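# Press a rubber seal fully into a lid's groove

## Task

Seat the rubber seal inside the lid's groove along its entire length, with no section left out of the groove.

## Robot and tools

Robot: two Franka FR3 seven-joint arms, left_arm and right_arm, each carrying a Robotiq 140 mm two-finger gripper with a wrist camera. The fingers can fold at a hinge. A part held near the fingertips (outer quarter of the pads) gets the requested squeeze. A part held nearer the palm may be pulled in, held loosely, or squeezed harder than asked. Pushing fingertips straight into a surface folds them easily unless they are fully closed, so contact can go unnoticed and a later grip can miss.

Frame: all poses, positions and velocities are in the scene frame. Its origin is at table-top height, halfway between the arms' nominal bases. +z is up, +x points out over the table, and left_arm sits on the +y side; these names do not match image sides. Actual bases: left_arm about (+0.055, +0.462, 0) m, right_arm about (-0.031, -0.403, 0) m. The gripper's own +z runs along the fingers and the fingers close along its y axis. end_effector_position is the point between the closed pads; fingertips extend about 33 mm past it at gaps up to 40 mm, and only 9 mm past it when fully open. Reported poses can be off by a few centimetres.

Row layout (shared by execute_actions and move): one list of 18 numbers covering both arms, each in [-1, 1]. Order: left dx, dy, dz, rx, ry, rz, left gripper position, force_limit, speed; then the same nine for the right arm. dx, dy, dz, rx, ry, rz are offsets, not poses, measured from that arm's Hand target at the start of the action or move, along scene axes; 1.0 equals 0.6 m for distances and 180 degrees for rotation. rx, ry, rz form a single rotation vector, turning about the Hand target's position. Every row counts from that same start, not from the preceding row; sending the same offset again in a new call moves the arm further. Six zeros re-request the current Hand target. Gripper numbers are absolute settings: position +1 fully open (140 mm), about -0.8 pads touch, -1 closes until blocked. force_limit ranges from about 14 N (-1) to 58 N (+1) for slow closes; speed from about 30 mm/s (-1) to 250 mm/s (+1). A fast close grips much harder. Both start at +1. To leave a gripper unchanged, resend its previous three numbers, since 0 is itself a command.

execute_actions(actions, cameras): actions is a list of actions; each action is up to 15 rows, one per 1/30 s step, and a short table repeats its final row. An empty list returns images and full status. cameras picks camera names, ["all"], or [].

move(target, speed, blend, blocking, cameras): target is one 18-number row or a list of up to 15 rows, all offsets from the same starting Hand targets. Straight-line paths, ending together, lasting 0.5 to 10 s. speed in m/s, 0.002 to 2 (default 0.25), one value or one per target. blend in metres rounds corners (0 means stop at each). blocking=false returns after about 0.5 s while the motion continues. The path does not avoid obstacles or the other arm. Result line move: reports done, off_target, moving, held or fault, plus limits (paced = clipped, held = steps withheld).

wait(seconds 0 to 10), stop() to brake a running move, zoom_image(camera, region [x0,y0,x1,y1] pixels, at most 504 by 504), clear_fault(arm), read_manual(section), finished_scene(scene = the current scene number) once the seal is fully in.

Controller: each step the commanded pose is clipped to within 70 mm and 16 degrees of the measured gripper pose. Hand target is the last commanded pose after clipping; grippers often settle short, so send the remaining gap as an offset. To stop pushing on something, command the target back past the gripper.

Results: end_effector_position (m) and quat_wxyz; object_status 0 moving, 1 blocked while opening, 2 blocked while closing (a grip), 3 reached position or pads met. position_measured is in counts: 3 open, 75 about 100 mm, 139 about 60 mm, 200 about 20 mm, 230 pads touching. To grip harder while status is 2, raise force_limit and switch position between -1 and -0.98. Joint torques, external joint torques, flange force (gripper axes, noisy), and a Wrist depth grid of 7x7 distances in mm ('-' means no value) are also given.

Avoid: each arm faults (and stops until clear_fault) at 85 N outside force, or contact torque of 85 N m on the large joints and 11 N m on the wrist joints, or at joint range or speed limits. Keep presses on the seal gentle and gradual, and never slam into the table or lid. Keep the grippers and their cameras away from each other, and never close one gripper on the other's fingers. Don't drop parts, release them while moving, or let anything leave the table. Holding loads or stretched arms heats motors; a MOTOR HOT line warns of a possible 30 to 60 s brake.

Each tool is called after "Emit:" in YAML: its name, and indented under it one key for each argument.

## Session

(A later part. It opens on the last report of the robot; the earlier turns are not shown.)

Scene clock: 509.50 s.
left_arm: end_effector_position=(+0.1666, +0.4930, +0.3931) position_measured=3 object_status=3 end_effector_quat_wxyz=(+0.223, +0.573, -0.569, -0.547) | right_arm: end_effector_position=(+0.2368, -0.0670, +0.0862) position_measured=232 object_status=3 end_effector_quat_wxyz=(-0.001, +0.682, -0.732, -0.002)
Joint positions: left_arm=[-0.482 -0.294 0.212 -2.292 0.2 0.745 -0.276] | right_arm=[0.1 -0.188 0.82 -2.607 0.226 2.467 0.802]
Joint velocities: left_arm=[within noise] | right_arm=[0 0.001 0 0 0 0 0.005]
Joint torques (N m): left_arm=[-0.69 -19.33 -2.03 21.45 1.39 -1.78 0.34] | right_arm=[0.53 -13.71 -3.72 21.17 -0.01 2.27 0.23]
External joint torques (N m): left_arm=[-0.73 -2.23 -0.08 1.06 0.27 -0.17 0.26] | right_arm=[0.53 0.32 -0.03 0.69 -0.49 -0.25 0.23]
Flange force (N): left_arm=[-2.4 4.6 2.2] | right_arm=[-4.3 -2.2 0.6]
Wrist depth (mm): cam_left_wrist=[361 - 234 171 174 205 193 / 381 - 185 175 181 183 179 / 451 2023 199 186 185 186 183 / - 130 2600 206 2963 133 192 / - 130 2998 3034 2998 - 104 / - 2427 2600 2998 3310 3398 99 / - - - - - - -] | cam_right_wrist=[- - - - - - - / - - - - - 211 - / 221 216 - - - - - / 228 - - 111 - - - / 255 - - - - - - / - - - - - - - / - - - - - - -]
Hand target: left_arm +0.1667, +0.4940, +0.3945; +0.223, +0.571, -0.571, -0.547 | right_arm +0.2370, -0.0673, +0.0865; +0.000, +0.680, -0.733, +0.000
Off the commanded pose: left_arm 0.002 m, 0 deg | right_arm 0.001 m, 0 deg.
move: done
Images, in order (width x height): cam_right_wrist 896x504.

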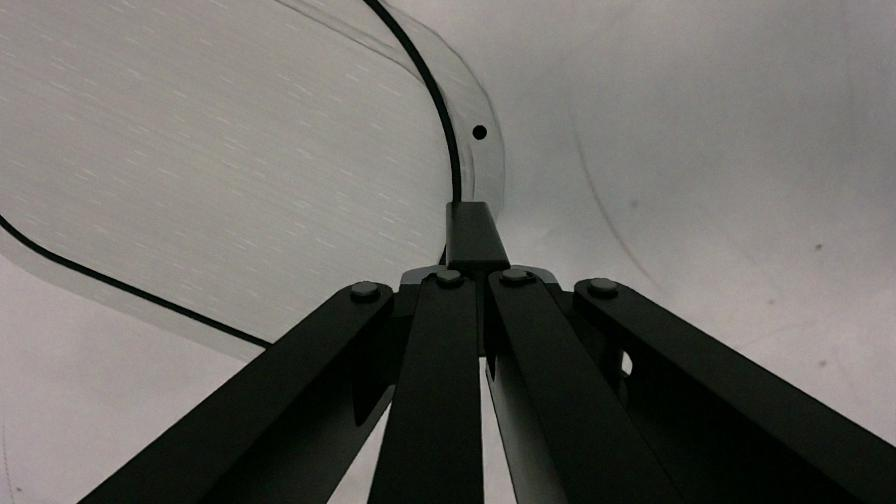

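Emit:
move:
  target:
    - [0,0,0,0,0,0,1,1,1,0.3667,-0.0128,-0.0442,0,0,0.15,-1,-0.5,-0.5]
  speed: [0.3]
  cameras: ["cam_right_wrist","cam_high"]

Emit:
zoom_image:
  camera: "cam_right_wrist"
  region: [380, 0, 896, 290]

Emit:
zoom_image:
  camera: "cam_high"
  region: [380, 130, 530, 250]

Scene clock: 513.27 s.
left_arm: end_effector_position=(+0.1666, +0.4930, +0.3931) position_measured=3 object_status=3 end_effector_quat_wxyz=(+0.223, +0.573, -0.569, -0.547) | right_arm: end_effector_position=(+0.4572, -0.0745, +0.0606) position_measured=232 object_status=3 end_effector_quat_wxyz=(-0.001, +0.829, -0.559, +0.000)
Joint positions: left_arm=[-0.482 -0.294 0.212 -2.292 0.2 0.745 -0.276] | right_arm=[-0.049 0.411 0.666 -2.062 -0.356 2.361 0.447]
Joint velocities: left_arm=[within noise] | right_arm=[0 -0.001 0.001 0 -0.002 -0.001 -0.006]
Joint torques (N m): left_arm=[-0.72 -19.35 -2.03 21.43 1.39 -1.78 0.29] | right_arm=[0.64 -32.7 7.8 21.47 -0.02 2.31 -0.54]
External joint torques (N m): left_arm=[-0.75 -2.32 -0.06 1.09 0.28 -0.17 0.22] | right_arm=[0.67 1.76 -0.53 0.72 -0.55 -0.25 -0.54]
Flange force (N): left_arm=[-2.4 4.8 2.4] | right_arm=[-2.2 -9.8 4.3]
Wrist depth (mm): cam_left_wrist=[- 478 242 171 176 205 1975 / - - 195 175 181 184 179 / - - 196 186 185 186 183 / - 130 2450 206 3353 133 192 / - 130 3034 2574 3146 124 104 / - 2338 2998 - 3539 - 99 / - 2360 - 2296 - - -] | cam_right_wrist=[- - - 180 - 169 169 / - 194 - - - - 177 / 204 204 - - 192 - - / - - - 116 - - 197 / - - - - - - - / 243 - - - - - - / - - - - - - -]
Hand target: left_arm +0.1667, +0.4940, +0.3945; +0.223, +0.571, -0.571, -0.547 | right_arm +0.4570, -0.0750, +0.0600; +0.000, +0.833, -0.554, +0.000
Off the commanded pose: left_arm 0.002 m, 0 deg | right_arm 0.001 m, 1 deg.
move: done
Images, in order (width x height): cam_high 896x504, cam_right_wrist 896x504.

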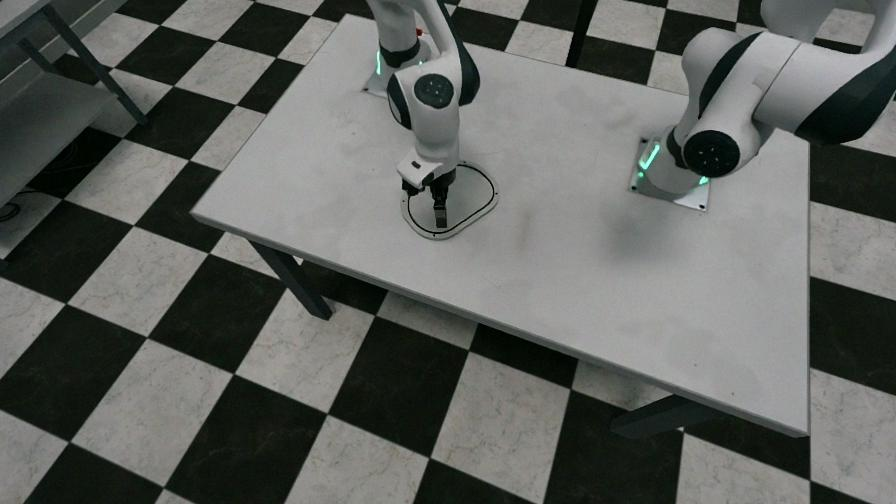

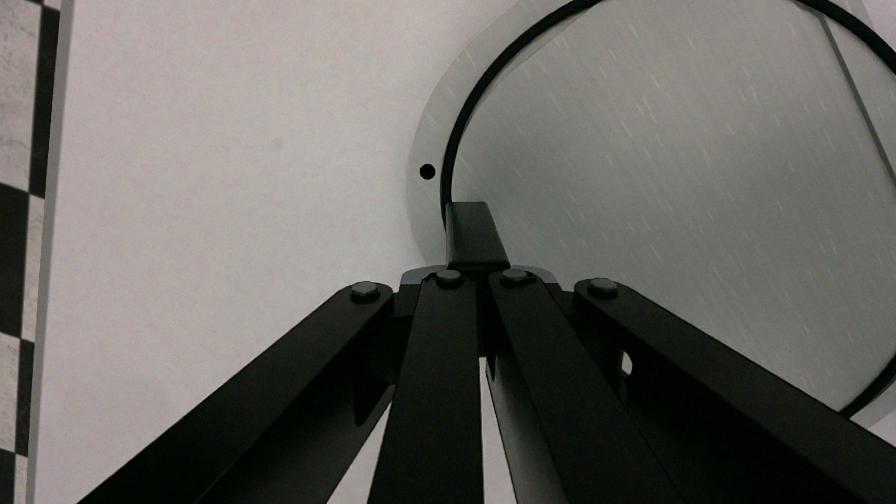

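Region (380, 0, 896, 290) is 516x290 pixels. A region can be at most 504 by 504 pixels.

Scaled by 3.360 from the camera's 896x504 image, which has a finer 1280x720 frame.

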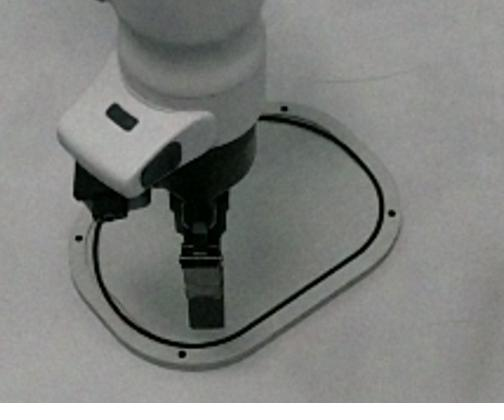

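Emit:
zoom_image:
  camera: "cam_right_wrist"
  region: [392, 0, 692, 270]

Scaled by 1.680 from the camera's 896x504 image, which has a finer 1280x720 frame.

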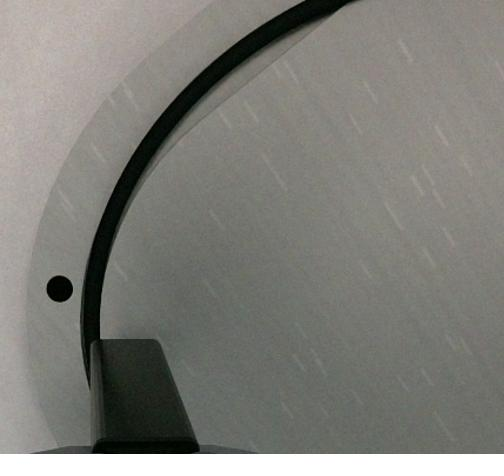

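Emit:
move:
  target:
    - [0,0,0,0,0,0,1,1,1,0.0187,-0.0085,-0.0217,0,0,0,-1,-0.5,-0.5]
    - [0,0,0,0,0,0,1,1,1,0.018,-0.0092,-0.0313,0,0,0,-1,-0.5,-0.5]
    - [0,0,0,0,0,0,1,1,1,0.0173,-0.0098,-0.04,0,0,0,-1,-0.5,-0.5]
    - [0,0,0,0,0,0,1,1,1,0.0187,-0.0085,-0.0217,0,0,0,-1,-0.5,-0.5]
    - [0,0,0,0,0,0,1,1,1,0.0257,-0.0317,-0.0217,0,0,-0.064,-1,-0.5,-0.5]
    - [0,0,0,0,0,0,1,1,1,0.025,-0.0323,-0.0313,0,0,-0.064,-1,-0.5,-0.5]
    - [0,0,0,0,0,0,1,1,1,0.0243,-0.033,-0.04,0,0,-0.064,-1,-0.5,-0.5]
  speed: [0.1,0.06,0.05,0.1,0.12,0.06,0.05]
  blend: [0.003,0.001,0,0.003,0.003,0.001,0]
  cameras: ["cam_right_wrist"]

Emit:
zoom_image:
  camera: "cam_right_wrist"
  region: [392, 0, 692, 270]

Scene clock: 521.30 s.
left_arm: end_effector_position=(+0.1666, +0.4930, +0.3931) position_measured=3 object_status=3 end_effector_quat_wxyz=(+0.223, +0.573, -0.569, -0.547) | right_arm: end_effector_position=(+0.4723, -0.0955, +0.0389) position_measured=232 object_status=3 end_effector_quat_wxyz=(+0.001, +0.775, -0.632, +0.001)
Joint positions: left_arm=[-0.482 -0.294 0.212 -2.292 0.2 0.745 -0.276] | right_arm=[-0.006 0.44 0.574 -2.058 -0.353 2.401 0.585]
Joint velocities: left_arm=[within noise] | right_arm=[0.001 0.001 0 0.001 0.001 0 0.007]
Joint torques (N m): left_arm=[-0.68 -19.35 -2.07 21.5 1.39 -1.78 0.32] | right_arm=[1.83 -32.71 6.03 18.95 0.32 3.57 0.14]
External joint torques (N m): left_arm=[-0.74 -2.35 -0.13 1.15 0.27 -0.17 0.24] | right_arm=[1.89 3.96 -1.82 -1.34 -0.18 1.04 0.14]
Flange force (N): left_arm=[-2.4 4.9 2.3] | right_arm=[-4.9 -5.7 13.7]
Wrist depth (mm): cam_left_wrist=[356 - 236 171 177 2106 193 / - - 193 175 181 184 178 / 403 1888 199 186 185 186 183 / - 130 2627 206 - 133 192 / - 120 4633 2963 - 123 104 / - 1991 2338 2832 3185 - - / - - - - 2832 2800 -] | cam_right_wrist=[- - 162 - 152 152 149 / - - - - - 158 158 / - - - - - 169 166 / - - - 115 173 - - / - 203 - - - - 185 / - - - - - - - / - - - - - - -]
Hand target: left_arm +0.1667, +0.4940, +0.3945; +0.223, +0.571, -0.571, -0.547 | right_arm +0.4716, -0.0948, +0.0360; +0.000, +0.773, -0.635, +0.000
Off the commanded pose: left_arm 0.002 m, 0 deg | right_arm 0.003 m, 0 deg.
move: done; blend cut to 0.0029 m at target 1, 0.0029 m at target 5
Images, in order (width x height): cam_right_wrist 896x504.

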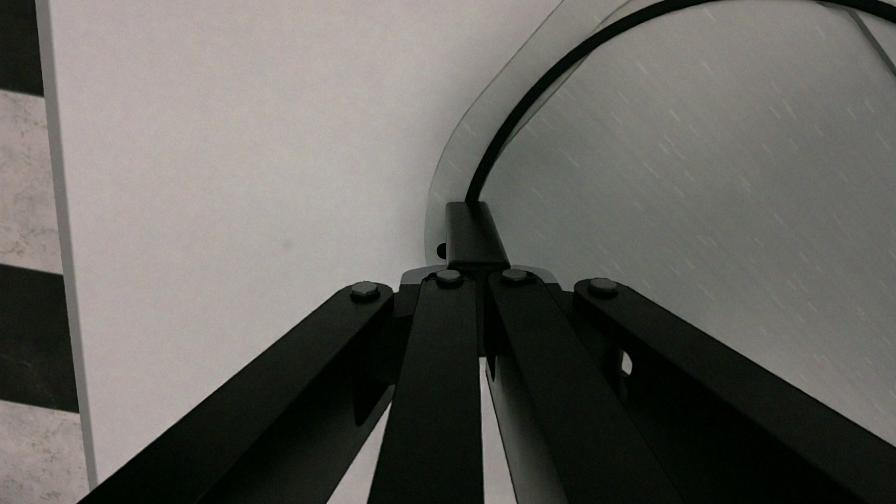

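Scaled by 1.680 from the camera's 896x504 image, which has a finer 1280x720 frame.

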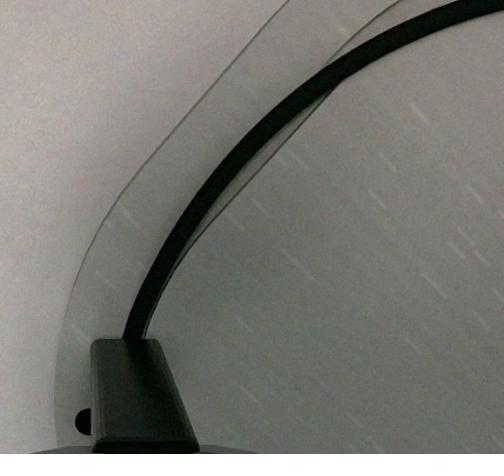

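Emit:
move:
  target:
    - [0,0,0,0,0,0,1,1,1,0,-0.001,0.0183,0,0,0,-1,-0.5,-0.5]
    - [0,0,0,0,0,0,1,1,1,0.0027,-0.0248,0.0183,0,0,-0.0845,-1,-0.5,-0.5]
    - [0,0,0,0,0,0,1,1,1,0.0022,-0.0243,0.0087,0,0,-0.0845,-1,-0.5,-0.5]
    - [0,0,0,0,0,0,1,1,1,0.0017,-0.024,0,0,0,-0.0845,-1,-0.5,-0.5]
    - [0,0,0,0,0,0,1,1,1,0.0027,-0.0248,0.0183,0,0,-0.0845,-1,-0.5,-0.5]
    - [0,0,0,0,0,0,1,1,1,0.0007,-0.0488,0.0183,0,0,-0.168,-1,-0.5,-0.5]
    - [0,0,0,0,0,0,1,1,1,-0.0003,-0.0482,0.0087,0,0,-0.168,-1,-0.5,-0.5]
    - [0,0,0,0,0,0,1,1,1,-0.0035,-0.047,0.0075,0,0,-0.168,-1,-0.5,-0.5]
    - [0,0,0,0,0,0,1,1,1,-0.0027,-0.0472,0,0,0,-0.168,-1,-0.5,-0.5]
  speed: [0.1,0.12,0.06,0.05,0.1,0.12,0.06,0.05,0.05]
  blend: [0.003,0.003,0.001,0,0.003,0.003,0.001,0.001,0]
  cameras: ["cam_right_wrist"]

Emit:
zoom_image:
  camera: "cam_right_wrist"
  region: [392, 0, 892, 270]

Scene clock: 529.23 s.
left_arm: end_effector_position=(+0.1666, +0.4930, +0.3931) position_measured=3 object_status=3 end_effector_quat_wxyz=(+0.223, +0.573, -0.569, -0.547) | right_arm: end_effector_position=(+0.4699, -0.1227, +0.0390) position_measured=232 object_status=3 end_effector_quat_wxyz=(-0.001, -0.584, +0.811, -0.001)
Joint positions: left_arm=[-0.482 -0.294 0.212 -2.292 0.2 0.745 -0.276] | right_arm=[0.101 0.363 0.416 -2.126 -0.229 2.447 0.991]
Joint velocities: left_arm=[within noise] | right_arm=[0.001 0 0 0 0 -0.001 0.006]
Joint torques (N m): left_arm=[-0.72 -19.35 -2.08 21.46 1.4 -1.78 0.29] | right_arm=[1.21 -32.69 2.97 19.41 0.25 3.51 0.22]
External joint torques (N m): left_arm=[-0.74 -2.34 -0.1 1.11 0.28 -0.17 0.21] | right_arm=[1.1 4.5 -2.12 -1.09 -0.24 0.98 0.22]
Flange force (N): left_arm=[-2.4 4.9 2.4] | right_arm=[-6.7 -4.2 13.9]
Wrist depth (mm): cam_left_wrist=[- 463 204 171 178 214 194 / - 486 186 175 181 184 179 / - - 197 186 185 186 183 / 453 130 2998 207 212 132 192 / - 130 3444 3070 2523 132 104 / - 2427 2711 3226 - - 99 / - - 2360 2235 2770 - -] | cam_right_wrist=[- - - 155 - - 148 / - - - 166 159 - - / - - - 167 - - 168 / - - - 115 - - 175 / 1197 201 - - - - - / 1197 - - - - - - / - - - - - - -]
Hand target: left_arm +0.1667, +0.4940, +0.3945; +0.223, +0.571, -0.571, -0.547 | right_arm +0.4700, -0.1231, +0.0360; +0.000, -0.580, +0.814, +0.000
Off the commanded pose: left_arm 0.002 m, 0 deg | right_arm 0.003 m, 1 deg.
move: done; blend cut to 0.0029 m at target 2, 0.0029 m at target 6
Images, in order (width x height): cam_right_wrist 896x504.

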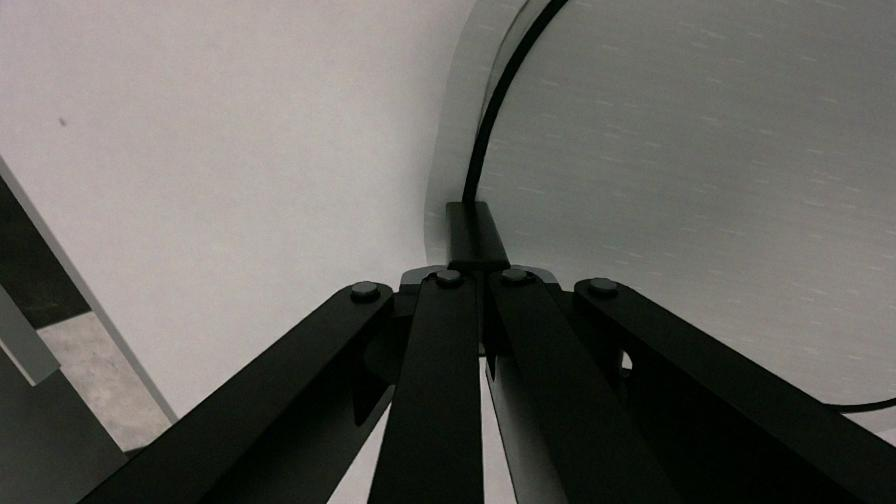

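Scaled by 1.008 from the camera's 896x504 image, which has a finer 1280x720 frame.

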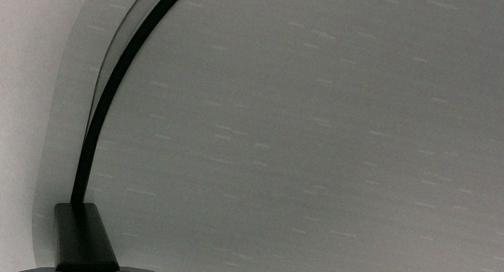

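Emit:
move:
  target:
    - [0,0,0,0,0,0,1,1,1,0,-0.001,0.0183,0,0,0,-1,-0.5,-0.5]
    - [0,0,0,0,0,0,1,1,1,-0.0095,-0.0225,0.0183,0,0,-0.052,-1,-0.5,-0.5]
    - [0,0,0,0,0,0,1,1,1,-0.0095,-0.0225,0.0087,0,0,-0.052,-1,-0.5,-0.5]
    - [0,0,0,0,0,0,1,1,1,-0.0095,-0.023,0,0,0,-0.052,-1,-0.5,-0.5]
    - [0,0,0,0,0,0,1,1,1,-0.0095,-0.0225,0.0183,0,0,-0.052,-1,-0.5,-0.5]
    - [0,0,0,0,0,0,1,1,1,-0.0233,-0.0455,0.0183,0,0,-0.052,-1,-0.5,-0.5]
    - [0,0,0,0,0,0,1,1,1,-0.0233,-0.0455,0.0087,0,0,-0.052,-1,-0.5,-0.5]
    - [0,0,0,0,0,0,1,1,1,-0.0233,-0.046,0,0,0,-0.052,-1,-0.5,-0.5]
  speed: [0.1,0.12,0.06,0.05,0.1,0.12,0.06,0.05]
  blend: [0.003,0.003,0.001,0,0.003,0.003,0.001,0]
  cameras: ["cam_right_wrist"]

Emit:
zoom_image:
  camera: "cam_right_wrist"
  region: [392, 0, 892, 270]

Scene clock: 535.10 s.
left_arm: end_effector_position=(+0.1666, +0.4930, +0.3931) position_measured=3 object_status=3 end_effector_quat_wxyz=(+0.223, +0.573, -0.569, -0.547) | right_arm: end_effector_position=(+0.4562, -0.1508, +0.0392) position_measured=232 object_status=3 end_effector_quat_wxyz=(-0.001, -0.509, +0.861, +0.000)
Joint positions: left_arm=[-0.482 -0.294 0.212 -2.292 0.2 0.745 -0.276] | right_arm=[0.101 0.293 0.376 -2.222 -0.176 2.486 1.104]
Joint torques (N m): left_arm=[-0.68 -19.34 -2.09 21.44 1.39 -1.78 0.32] | right_arm=[1.36 -30.26 3.02 18.75 0.04 3.7 -0.37]
External joint torques (N m): left_arm=[-0.65 -2.36 -0.07 1.1 0.28 -0.17 0.24] | right_arm=[1.35 4.76 -0.6 -1.27 -0.43 1.22 -0.37]
Flange force (N): left_arm=[-2.5 4.9 2.5] | right_arm=[-6.2 -2.8 14.3]
Wrist depth (mm): cam_left_wrist=[- 419 204 170 174 202 192 / - 456 186 176 181 184 178 / 407 - 196 186 186 186 183 / 444 130 2627 206 - 133 192 / - 130 3226 2896 2863 132 104 / - 2255 2832 - 4394 3921 - / - - 2427 - - - -] | cam_right_wrist=[- - - - - 149 - / - - 171 - - - 156 / - 177 178 - - - - / - - - 111 178 - - / - - - - - - - / 1208 - - - - - - / - - - - - - -]
Hand target: left_arm +0.1667, +0.4940, +0.3945; +0.223, +0.571, -0.571, -0.547 | right_arm +0.4560, -0.1507, +0.0360; +0.000, -0.512, +0.859, +0.000
Off the commanded pose: left_arm 0.002 m, 0 deg | right_arm 0.003 m, 0 deg.
move: done; blend cut to 0.0029 m at target 2, 0.0029 m at target 6
Images, in order (width x height): cam_right_wrist 896x504.

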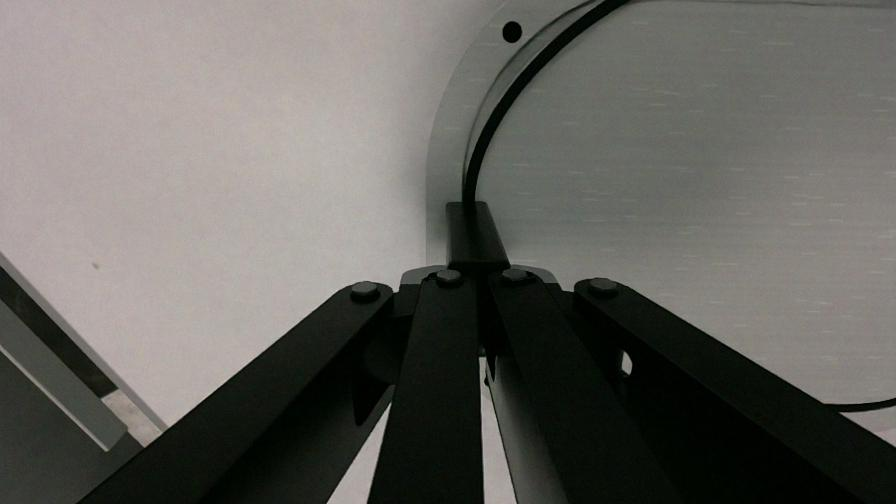

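Scaled by 1.008 from the camera's 896x504 image, which has a finer 1280x720 frame.

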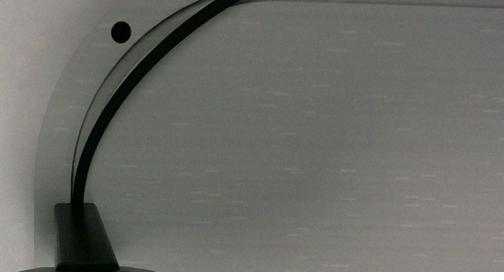

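Emit:
move:
  target:
    - [0,0,0,0,0,0,1,1,1,0,-0.001,0.0183,0,0,0,-1,-0.5,-0.5]
    - [0,0,0,0,0,0,1,1,1,-0.013,-0.0213,0.0183,0,0,-0.008,-1,-0.5,-0.5]
    - [0,0,0,0,0,0,1,1,1,-0.013,-0.0213,0.0087,0,0,-0.008,-1,-0.5,-0.5]
    - [0,0,0,0,0,0,1,1,1,-0.013,-0.0213,0,0,0,-0.008,-1,-0.5,-0.5]
    - [0,0,0,0,0,0,1,1,1,-0.013,-0.0213,0.0183,0,0,-0.008,-1,-0.5,-0.5]
    - [0,0,0,0,0,0,1,1,1,-0.028,-0.04,0.0183,0,0,-0.062,-1,-0.5,-0.5]
    - [0,0,0,0,0,0,1,1,1,-0.028,-0.04,0.0087,0,0,-0.062,-1,-0.5,-0.5]
    - [0,0,0,0,0,0,1,1,1,-0.0253,-0.042,0.0075,0,0,-0.062,-1,-0.5,-0.5]
    - [0,0,0,0,0,0,1,1,1,-0.0267,-0.041,0,0,0,-0.062,-1,-0.5,-0.5]
  speed: [0.1,0.12,0.06,0.05,0.1,0.12,0.06,0.05,0.05]
  blend: [0.003,0.003,0.001,0,0.003,0.003,0.001,0.001,0]
  cameras: ["cam_right_wrist"]

Emit:
zoom_image:
  camera: "cam_right_wrist"
  region: [392, 0, 892, 270]

Scene clock: 542.70 s.
left_arm: end_effector_position=(+0.1666, +0.4930, +0.3931) position_measured=3 object_status=3 end_effector_quat_wxyz=(+0.223, +0.573, -0.569, -0.547) | right_arm: end_effector_position=(+0.4408, -0.1762, +0.0393) position_measured=232 object_status=3 end_effector_quat_wxyz=(-0.001, -0.428, +0.904, +0.000)
Joint positions: left_arm=[-0.482 -0.294 0.212 -2.292 0.2 0.745 -0.276] | right_arm=[0.102 0.226 0.343 -2.315 -0.13 2.523 1.228]
Joint velocities: left_arm=[within noise] | right_arm=[0 0.001 -0.001 0 -0.001 0 0.005]
Joint torques (N m): left_arm=[-0.68 -19.34 -2.09 21.45 1.39 -1.78 0.3] | right_arm=[2.09 -28.09 1.68 18.35 0 3.68 0.25]
External joint torques (N m): left_arm=[-0.71 -2.29 -0.13 1.09 0.28 -0.16 0.23] | right_arm=[2.13 4.97 -0.8 -1.4 -0.46 1.19 0.25]
Flange force (N): left_arm=[-2.4 4.8 2.4] | right_arm=[-8.3 -0.4 16.5]
Wrist depth (mm): cam_left_wrist=[355 - 201 170 175 199 2055 / - 491 193 176 181 183 179 / 414 1975 199 186 186 186 183 / - 130 2832 211 228 141 192 / - 130 3353 2998 3398 123 104 / - 2474 - - 2998 - 99 / - 2275 - 2404 2832 - -] | cam_right_wrist=[161 - - - 151 151 151 / - - - - 163 161 158 / - - - 166 166 167 167 / - - 190 115 - - - / - - - - - - - / - - - - - - - / - - - - - - -]
Hand target: left_arm +0.1667, +0.4940, +0.3945; +0.223, +0.571, -0.571, -0.547 | right_arm +0.4400, -0.1753, +0.0360; +0.000, -0.426, +0.905, +0.000
Off the commanded pose: left_arm 0.002 m, 0 deg | right_arm 0.004 m, 0 deg.
move: off_target (right_arm); blend cut to 0.0029 m at target 2, 0.0029 m at target 6
Images, in order (width x height): cam_right_wrist 896x504.

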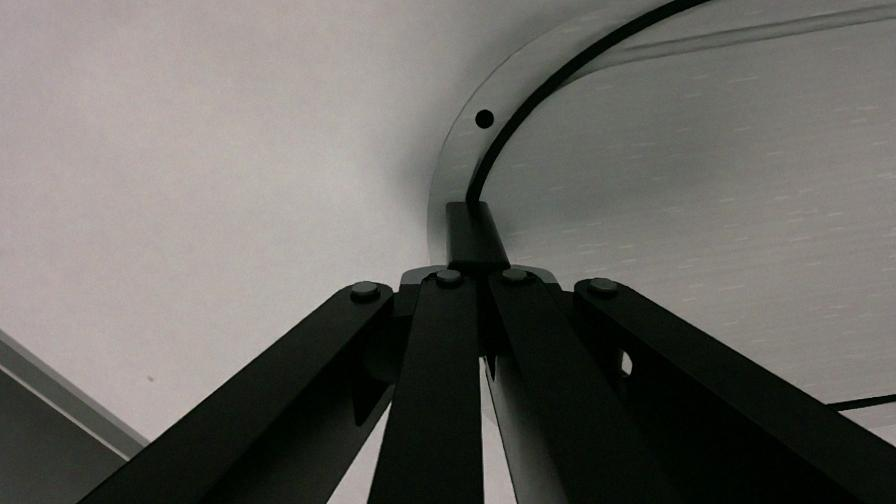

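Scaled by 1.008 from the camera's 896x504 image, which has a finer 1280x720 frame.

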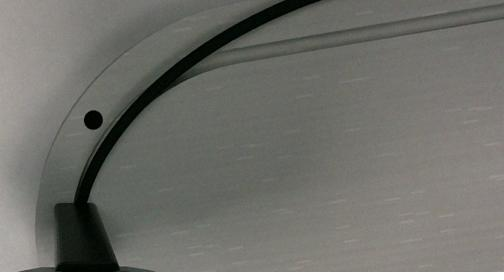

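Emit:
move:
  target:
    - [0,0,0,0,0,0,1,1,1,0.001,-0.001,0.0183,0,0,0,-1,-0.5,-0.5]
    - [0,0,0,0,0,0,1,1,1,-0.0155,-0.0178,0.0183,0,0,-0.069,-1,-0.5,-0.5]
    - [0,0,0,0,0,0,1,1,1,-0.0155,-0.0178,0.0087,0,0,-0.069,-1,-0.5,-0.5]
    - [0,0,0,0,0,0,1,1,1,-0.014,-0.0198,0.0075,0,0,-0.069,-1,-0.5,-0.5]
    - [0,0,0,0,0,0,1,1,1,-0.0157,-0.018,0,0,0,-0.069,-1,-0.5,-0.5]
    - [0,0,0,0,0,0,1,1,1,-0.0157,-0.018,0.0183,0,0,-0.069,-1,-0.5,-0.5]
    - [0,0,0,0,0,0,1,1,1,-0.0355,-0.0303,0.0183,0,0,-0.147,-1,-0.5,-0.5]
    - [0,0,0,0,0,0,1,1,1,-0.0355,-0.0303,0.0087,0,0,-0.147,-1,-0.5,-0.5]
    - [0,0,0,0,0,0,1,1,1,-0.0343,-0.0328,0.0075,0,0,-0.147,-1,-0.5,-0.5]
    - [0,0,0,0,0,0,1,1,1,-0.0357,-0.0303,0,0,0,-0.147,-1,-0.5,-0.5]
  speed: [0.1,0.12,0.06,0.05,0.05,0.1,0.12,0.06,0.05,0.05]
  blend: [0.003,0.003,0.001,0.001,0,0.003,0.003,0.001,0.001,0]
  cameras: ["cam_right_wrist"]

Emit:
zoom_image:
  camera: "cam_right_wrist"
  region: [392, 0, 892, 270]

Scene clock: 549.47 s.
left_arm: end_effector_position=(+0.1666, +0.4930, +0.3931) position_measured=3 object_status=3 end_effector_quat_wxyz=(+0.223, +0.573, -0.569, -0.547) | right_arm: end_effector_position=(+0.4197, -0.1930, +0.0395) position_measured=232 object_status=3 end_effector_quat_wxyz=(+0.001, -0.210, +0.978, +0.001)
Joint positions: left_arm=[-0.482 -0.294 0.212 -2.292 0.2 0.745 -0.276] | right_arm=[0.167 0.154 0.266 -2.411 -0.072 2.561 1.635]
Joint velocities: left_arm=[within noise] | right_arm=[0.001 0 0.002 0 0 -0.001 0.005]
Joint torques (N m): left_arm=[-0.73 -19.34 -2.06 21.45 1.4 -1.78 0.29] | right_arm=[1.47 -26.81 0.26 18.15 -0.09 3.26 0.17]
External joint torques (N m): left_arm=[-0.75 -2.36 -0.09 1.13 0.29 -0.17 0.21] | right_arm=[1.57 4.3 -0.97 -1.2 -0.55 0.78 0.17]
Flange force (N): left_arm=[-2.4 4.9 2.4] | right_arm=[-6.7 1.9 14.1]
Wrist depth (mm): cam_left_wrist=[373 - 245 170 174 201 2089 / - - 185 176 181 184 179 / - 502 199 186 185 186 183 / - 130 2711 207 3226 - 192 / - 130 3310 3146 6216 - 104 / - 2338 2474 3641 3070 - 99 / - 2360 2498 2896 2600 - -] | cam_right_wrist=[- - - - 150 152 150 / - - 171 - 159 161 160 / - - - 165 - 166 166 / - - 192 117 178 - - / - - - - - - 194 / - - - - - - - / - - - - - - -]
Hand target: left_arm +0.1667, +0.4940, +0.3945; +0.223, +0.571, -0.571, -0.547 | right_arm +0.4185, -0.1935, +0.0360; +0.000, -0.208, +0.978, +0.000
Off the commanded pose: left_arm 0.002 m, 0 deg | right_arm 0.004 m, 0 deg.
move: off_target (right_arm); blend cut to 0.0029 m at target 2, 0.0008 m at target 3, 0.0008 m at target 4, 0.0029 m at target 7, 0.0009 m at target 8, 0.0009 m at target 9
Images, in order (width x height): cam_right_wrist 896x504.

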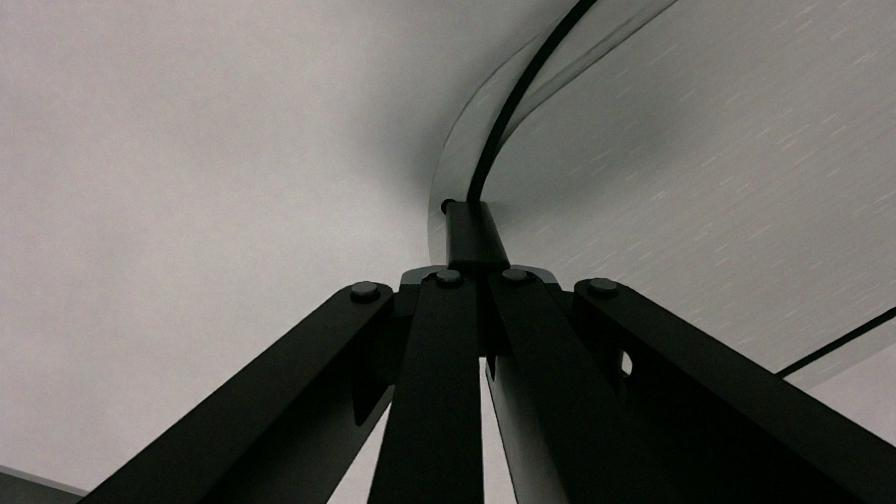

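Scaled by 1.008 from the camera's 896x504 image, which has a finer 1280x720 frame.

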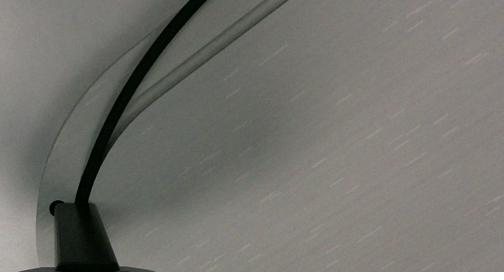

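Emit:
zoom_image:
  camera: "cam_right_wrist"
  region: [430, 60, 600, 230]

Scaled by 2.965 from the camera's 896x504 image, which has a finer 1280x720 frame.

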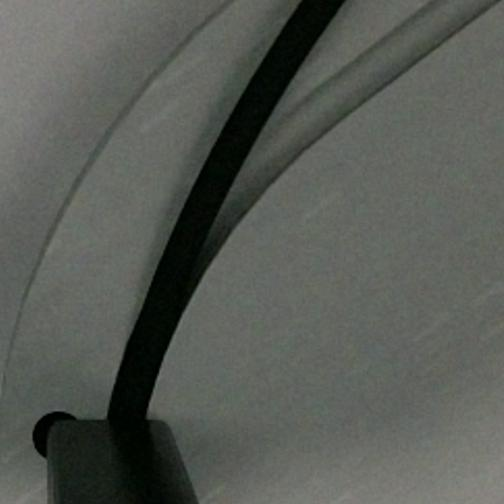

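Emit:
move:
  target:
    - [0,0,0,0,0,0,1,1,1,0.002,0.001,0.0183,0,0,0,-1,-0.5,-0.5]
    - [0,0,0,0,0,0,1,1,1,-0.0212,-0.0055,0.0183,0,0,-0.072,-1,-0.5,-0.5]
    - [0,0,0,0,0,0,1,1,1,-0.0222,-0.0058,0.0087,0,0,-0.072,-1,-0.5,-0.5]
    - [0,0,0,0,0,0,1,1,1,-0.0232,-0.0063,0,0,0,-0.072,-1,-0.5,-0.5]
    - [0,0,0,0,0,0,1,1,1,-0.0212,-0.0055,0.0183,0,0,-0.072,-1,-0.5,-0.5]
    - [0,0,0,0,0,0,1,1,1,-0.0455,-0.0097,0.0183,0,0,-0.133,-1,-0.5,-0.5]
    - [0,0,0,0,0,0,1,1,1,-0.0465,-0.0095,0.0087,0,0,-0.133,-1,-0.5,-0.5]
    - [0,0,0,0,0,0,1,1,1,-0.0465,-0.0062,0.0075,0,0,-0.133,-1,-0.5,-0.5]
    - [0,0,0,0,0,0,1,1,1,-0.0473,-0.0078,0,0,0,-0.133,-1,-0.5,-0.5]
  speed: [0.1,0.12,0.06,0.05,0.1,0.12,0.06,0.05,0.05]
  blend: [0.003,0.003,0.001,0,0.003,0.003,0.001,0.001,0]
  cameras: ["cam_right_wrist"]

Emit:
zoom_image:
  camera: "cam_right_wrist"
  region: [392, 0, 692, 270]

Scene clock: 559.33 s.
left_arm: end_effector_position=(+0.1666, +0.4930, +0.3931) position_measured=3 object_status=3 end_effector_quat_wxyz=(+0.223, +0.573, -0.569, -0.547) | right_arm: end_effector_position=(+0.3918, -0.1953, +0.0397) position_measured=232 object_status=3 end_effector_quat_wxyz=(+0.002, -0.004, +1.000, +0.002)
Joint positions: left_arm=[-0.482 -0.294 0.212 -2.292 0.2 0.745 -0.276] | right_arm=[0.212 0.087 0.243 -2.503 -0.036 2.593 2.045]
Joint velocities: left_arm=[within noise] | right_arm=[0.001 0 -0.001 0.001 -0.001 0 0.006]
Joint torques (N m): left_arm=[-0.68 -19.33 -2.04 21.43 1.39 -1.79 0.3] | right_arm=[0.28 -24.82 -1.26 17.01 -0.33 2.89 0.26]
External joint torques (N m): left_arm=[-0.64 -2.27 0.01 1.03 0.28 -0.19 0.23] | right_arm=[0.25 3.86 -1.96 -1.89 -0.79 0.42 0.26]
Flange force (N): left_arm=[-2.6 4.6 2.5] | right_arm=[-4.0 1.1 13.1]
Wrist depth (mm): cam_left_wrist=[369 476 243 170 175 198 1945 / 396 480 194 176 181 184 178 / 435 531 199 186 185 186 183 / - 130 2800 206 209 133 192 / - 120 3108 3398 3034 124 104 / - 103 2998 3267 2896 - 99 / - - 2275 2682 - - -] | cam_right_wrist=[158 - - - 150 153 155 / - - - 156 - 162 - / - - - 166 166 - - / - - - 118 - - 183 / - - - - - 189 193 / - - - - - - - / - - - - - - -]
Hand target: left_arm +0.1667, +0.4940, +0.3945; +0.223, +0.571, -0.571, -0.547 | right_arm +0.3902, -0.1982, +0.0360; +0.000, +0.000, +1.000, +0.000
Off the commanded pose: left_arm 0.002 m, 0 deg | right_arm 0.005 m, 1 deg.
move: off_target (right_arm); blend cut to 0.0029 m at target 2, 0.0029 m at target 6
Images, in order (width x height): cam_right_wrist 896x504.

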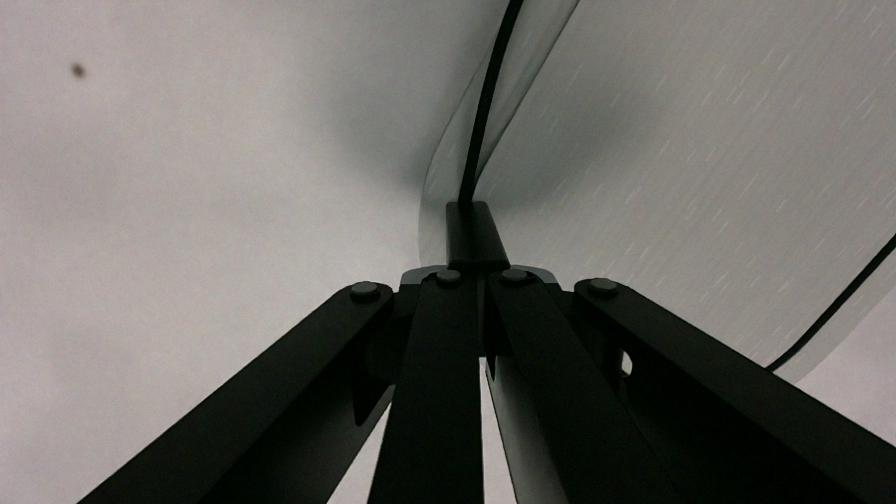

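Scaled by 1.680 from the camera's 896x504 image, which has a finer 1280x720 frame.

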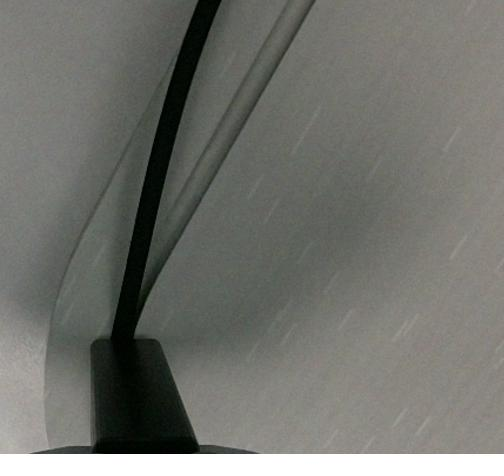

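Emit:
move:
  target:
    - [0,0,0,0,0,0,1,1,1,0,0,0.02,0,0,0,-1,-0.5,-0.5]
    - [0,0,0,0,0,0,1,1,1,-0.03,-0.03,0.07,0,0,0,-1,-0.5,-0.5]
  speed: [0.1,0.15]
  blend: [0.005,0]
  cameras: ["cam_right_wrist","cam_high"]

Scene clock: 564.10 s.
left_arm: end_effector_position=(+0.1666, +0.4930, +0.3931) position_measured=3 object_status=3 end_effector_quat_wxyz=(+0.223, +0.573, -0.569, -0.547) | right_arm: end_effector_position=(+0.3732, -0.2153, +0.0781) position_measured=232 object_status=3 end_effector_quat_wxyz=(+0.002, +0.001, +1.000, +0.000)
Joint positions: left_arm=[-0.482 -0.294 0.212 -2.292 0.2 0.745 -0.276] | right_arm=[0.205 -0.072 0.236 -2.568 0.024 2.5 1.993]
Joint velocities: left_arm=[within noise] | right_arm=[0.001 0.001 -0.001 0 0 -0.002 -0.007]
Joint torques (N m): left_arm=[-0.71 -19.32 -2.05 21.45 1.4 -1.79 0.29] | right_arm=[0.97 -24.59 -1.5 19.88 0.83 2.17 -0.42]
External joint torques (N m): left_arm=[-0.75 -2.38 -0.1 1.16 0.28 -0.17 0.21] | right_arm=[0.9 0 -1.05 -0.33 0.31 -0.29 -0.42]
Flange force (N): left_arm=[-2.4 5.0 2.3] | right_arm=[1.1 -1.8 -1.4]
Wrist depth (mm): cam_left_wrist=[388 462 243 171 175 204 193 / - - 193 176 181 184 178 / - 542 196 187 186 186 183 / - 130 2682 207 214 141 193 / - 120 - 3398 3108 132 104 / - 2255 - - - - - / - 2197 - - - - -] | cam_right_wrist=[- - - - 186 184 191 / - - - - - - - / - - 218 206 207 209 - / - - - 115 218 223 - / - - - - - - 248 / - - - - - - - / - - - - - - -]
Hand target: left_arm +0.1667, +0.4940, +0.3945; +0.223, +0.571, -0.571, -0.547 | right_arm +0.3722, -0.2162, +0.0780; +0.000, +0.000, +1.000, +0.000
Off the commanded pose: left_arm 0.002 m, 0 deg | right_arm 0.001 m, 0 deg.
move: done
Images, in order (width x height): cam_high 896x504, cam_right_wrist 896x504.

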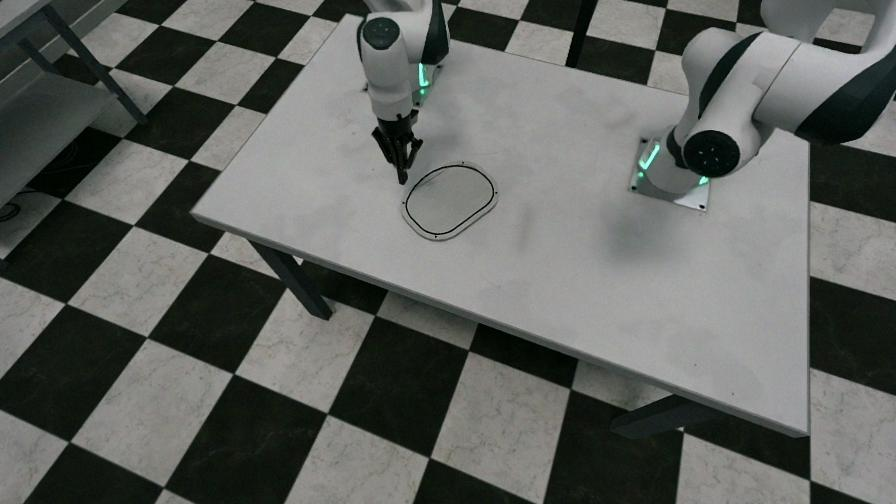

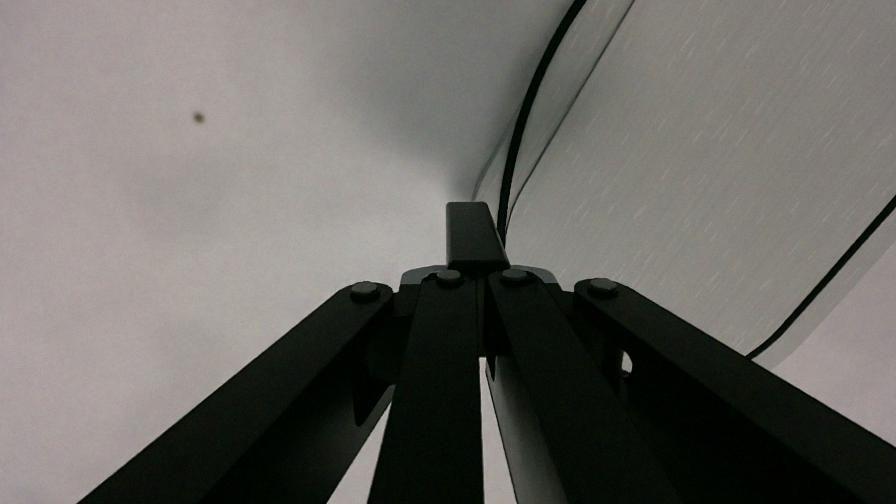

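Emit:
move:
  target: [0,0,0,0,0,0,1,1,1,-0.16,0.27,0.055,0,0,0.3444,-1,-0.5,-0.5]
  speed: 0.25
  cameras: ["cam_right_wrist","cam_high"]

Emit:
zoom_image:
  camera: "cam_high"
  region: [380, 130, 530, 250]

Scene clock: 568.17 s.
left_arm: end_effector_position=(+0.1666, +0.4930, +0.3931) position_measured=3 object_status=3 end_effector_quat_wxyz=(+0.223, +0.573, -0.569, -0.547) | right_arm: end_effector_position=(+0.2770, -0.0541, +0.1117) position_measured=232 object_status=3 end_effector_quat_wxyz=(+0.002, -0.513, +0.858, -0.001)
Joint positions: left_arm=[-0.482 -0.294 0.212 -2.292 0.2 0.745 -0.276] | right_arm=[0.534 -0.092 0.319 -2.48 0.037 2.395 1.316]
Joint velocities: left_arm=[within noise] | right_arm=[-0.001 0 -0.001 -0.001 0.001 0 -0.008]
Joint torques (N m): left_arm=[-0.7 -19.36 -2.08 21.44 1.39 -1.78 0.3] | right_arm=[1.08 -23.27 -1.68 22.35 0.86 2.23 -0.43]
External joint torques (N m): left_arm=[-0.74 -2.34 -0.12 1.11 0.27 -0.17 0.22] | right_arm=[1 1.43 -0.87 0.7 0.32 -0.26 -0.43]
Flange force (N): left_arm=[-2.4 4.9 2.4] | right_arm=[-5.0 -2.1 0.9]
Wrist depth (mm): cam_left_wrist=[373 - 204 170 178 215 190 / 408 - 186 175 181 184 179 / 452 1535 200 187 186 186 183 / 462 130 2600 206 2863 132 192 / - 120 - 2427 3921 123 104 / - 2296 - 3185 3589 2896 99 / - 2360 2382 - - 2474 -] | cam_right_wrist=[218 211 - 212 - - - / - - - - - - - / - - - - - - - / - - - 112 - - - / 292 - - - - - 288 / - - - - - - - / - - - - - - -]
Hand target: left_arm +0.1667, +0.4940, +0.3945; +0.223, +0.571, -0.571, -0.547 | right_arm +0.2762, -0.0542, +0.1110; +0.000, -0.515, +0.857, +0.000
Off the commanded pose: left_arm 0.002 m, 0 deg | right_arm 0.001 m, 0 deg.
move: done
Images, in order (width x height): cam_high 896x504, cam_right_wrist 896x504.

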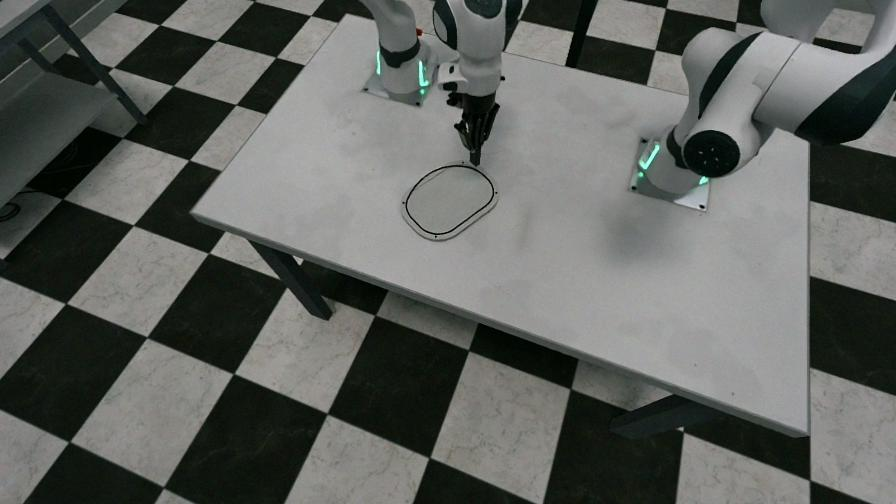

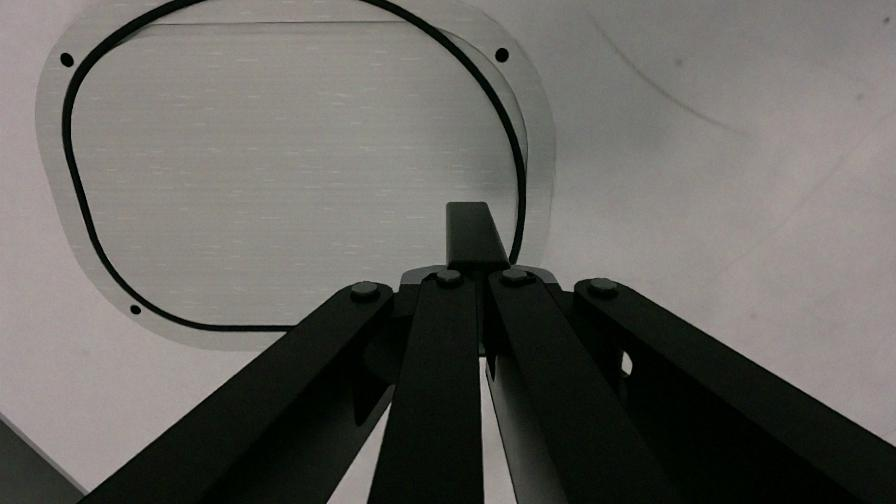

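Scaled by 3.360 from the camera's 896x504 image, which has a finer 1280x720 frame.

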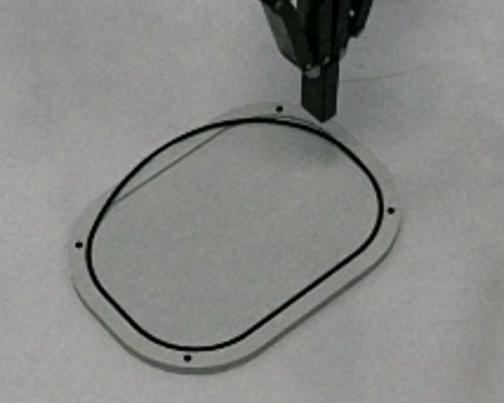

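Emit:
zoom_image:
  camera: "cam_right_wrist"
  region: [330, 0, 600, 270]

Emit:
zoom_image:
  camera: "cam_right_wrist"
  region: [30, 0, 330, 170]

Scaled by 1.867 from the camera's 896x504 image, which has a finer 1280x720 frame.

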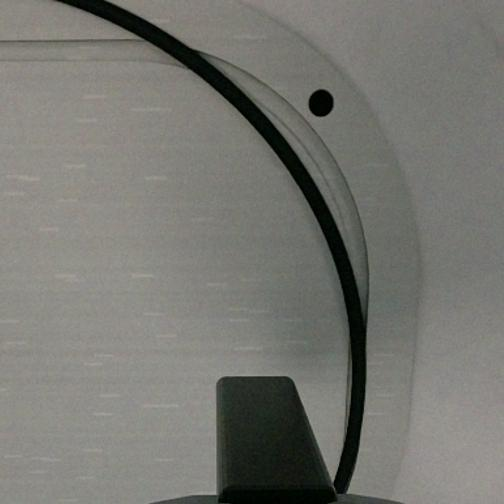

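Scaled by 1.680 from the camera's 896x504 image, which has a finer 1280x720 frame.

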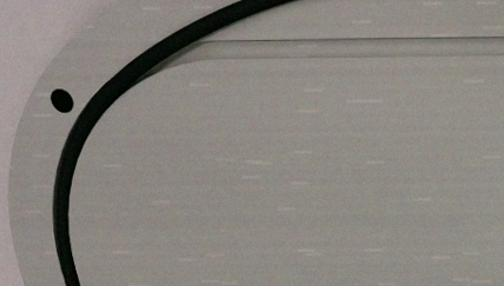

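Emit:
move:
  target: [0,0,0,0,0,0,1,1,1,0.074,-0.129,-0.01,0,0,-0.4889,-1,-0.5,-0.5]
  speed: 0.25
  cameras: ["cam_right_wrist"]

Scene clock: 579.50 s.
left_arm: end_effector_position=(+0.1666, +0.4930, +0.3931) position_measured=3 object_status=3 end_effector_quat_wxyz=(+0.223, +0.573, -0.569, -0.547) | right_arm: end_effector_position=(+0.3200, -0.1314, +0.1045) position_measured=232 object_status=3 end_effector_quat_wxyz=(-0.001, +0.222, +0.975, +0.001)
Joint positions: left_arm=[-0.482 -0.294 0.212 -2.292 0.2 0.745 -0.276] | right_arm=[0.226 -0.145 0.439 -2.551 0.098 2.418 2.605]
Joint velocities: left_arm=[within noise] | right_arm=[0.001 0.001 -0.001 0 0 0 0.006]
Joint torques (N m): left_arm=[-0.71 -19.35 -2.04 21.46 1.4 -1.78 0.3] | right_arm=[0.51 -20.84 -1.87 22.02 0.05 2.44 0.17]
External joint torques (N m): left_arm=[-0.66 -2.32 0.02 1.11 0.29 -0.18 0.23] | right_arm=[0.46 0.54 -0.12 0.68 -0.56 -0.06 0.17]
Flange force (N): left_arm=[-2.6 4.7 2.3] | right_arm=[-1.8 4.5 1.1]
Wrist depth (mm): cam_left_wrist=[351 458 204 171 174 214 2055 / 383 - 185 176 181 184 178 / 416 2382 199 186 185 186 182 / - 130 2740 211 3146 132 192 / - 120 2832 2523 - 124 104 / - 2450 - - - - 99 / - - 2296 2963 2800 2800 -] | cam_right_wrist=[- - - - - 214 - / - - - 222 - - - / - - - - - - 251 / - - - 126 240 - - / - - - - - 259 - / - - - - - - - / - - - - - - -]
Hand target: left_arm +0.1667, +0.4940, +0.3945; +0.223, +0.571, -0.571, -0.547 | right_arm +0.3206, -0.1316, +0.1050; +0.000, +0.225, +0.974, +0.000
Off the commanded pose: left_arm 0.002 m, 0 deg | right_arm 0.001 m, 0 deg.
move: done
Images, in order (width x height): cam_right_wrist 896x504.

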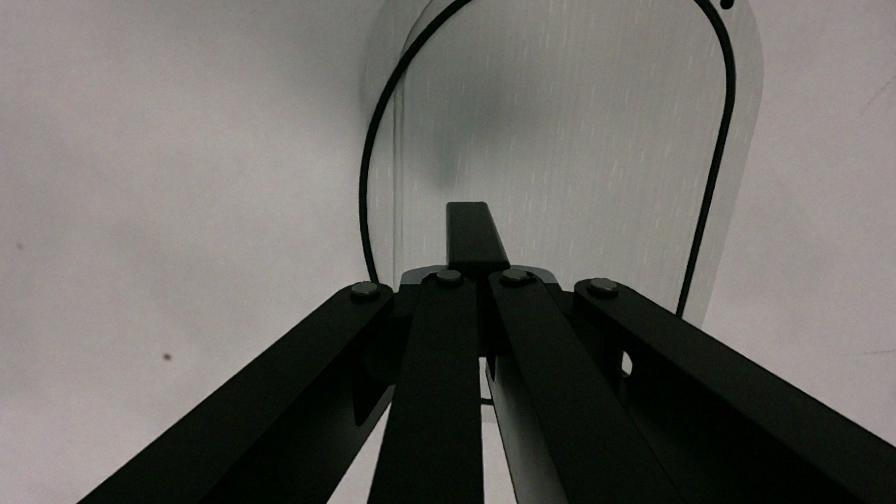

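Emit:
zoom_image:
  camera: "cam_right_wrist"
  region: [330, 0, 530, 290]

Scaled by 1.738 from the camera's 896x504 image, which has a finer 1280x720 frame.

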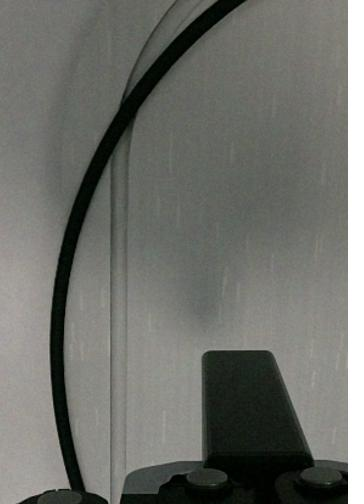

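Emit:
move:
  target: [0,0,0,0,0,0,1,1,1,-0.0393,-0.074,-0.05,0,0,-0.0111,-0.66,-0.5,-0.5]
  speed: 0.2
  cameras: ["cam_right_wrist"]

Emit:
zoom_image:
  camera: "cam_right_wrist"
  region: [300, 0, 640, 280]

Scene clock: 585.07 s.
left_arm: end_effector_position=(+0.1666, +0.4930, +0.3931) position_measured=3 object_status=3 end_effector_quat_wxyz=(+0.223, +0.573, -0.569, -0.547) | right_arm: end_effector_position=(+0.2967, -0.1764, +0.0747) position_measured=213 object_status=3 end_effector_quat_wxyz=(+0.000, +0.244, +0.970, -0.002)
Joint positions: left_arm=[-0.482 -0.294 0.212 -2.292 0.2 0.745 -0.276] | right_arm=[0.228 -0.204 0.401 -2.711 0.132 2.517 2.576]
Joint velocities: left_arm=[within noise] | right_arm=[0.001 0.001 0 0 0 0.002 -0.007]
Joint torques (N m): left_arm=[-0.71 -19.31 -2.05 21.44 1.39 -1.78 0.33] | right_arm=[1.32 -18.74 -3.07 19.52 0.86 2.66 -0.47]
External joint torques (N m): left_arm=[-0.75 -2.33 -0.11 1.13 0.28 -0.17 0.25] | right_arm=[1.41 0 -0.88 -0.44 0.31 0.17 -0.47]
Flange force (N): left_arm=[-2.5 4.9 2.3] | right_arm=[1.5 -4.0 -1.0]
Wrist depth (mm): cam_left_wrist=[363 - 204 170 175 203 - / 368 - 187 175 181 183 178 / - - 196 187 185 186 183 / - 130 2574 210 3310 133 192 / - 130 2007 2682 3748 132 104 / - 2382 2682 - - 3693 99 / - 2548 2427 - 3861 - -] | cam_right_wrist=[- - 193 - - 184 185 / - - - - - - - / - - - 202 201 - 201 / - - - 115 - - - / - - 94 - 94 - - / - - - - - - - / - - - - - - -]
Hand target: left_arm +0.1667, +0.4940, +0.3945; +0.223, +0.571, -0.571, -0.547 | right_arm +0.2970, -0.1760, +0.0750; +0.000, +0.242, +0.970, +0.000
Off the commanded pose: left_arm 0.002 m, 0 deg | right_arm 0.001 m, 0 deg.
move: done
Images, in order (width x height): cam_right_wrist 896x504.

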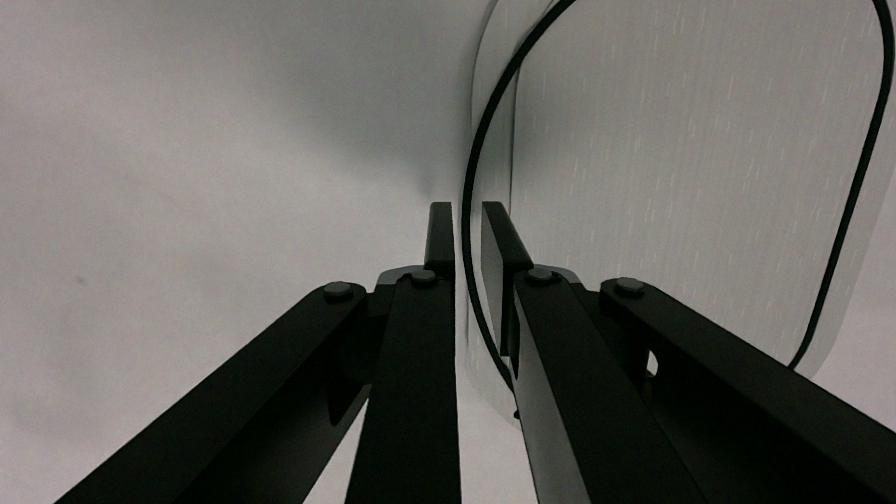

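Scaled by 1.482 from the camera's 896x504 image, which has a finer 1280x720 frame.

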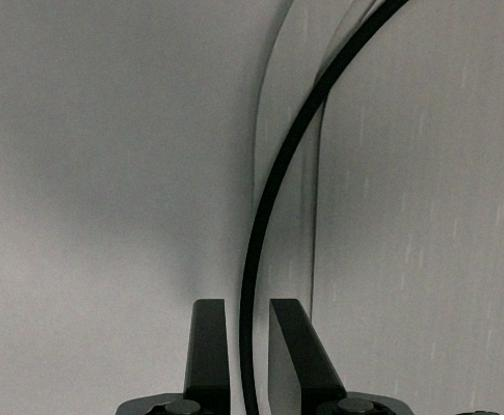

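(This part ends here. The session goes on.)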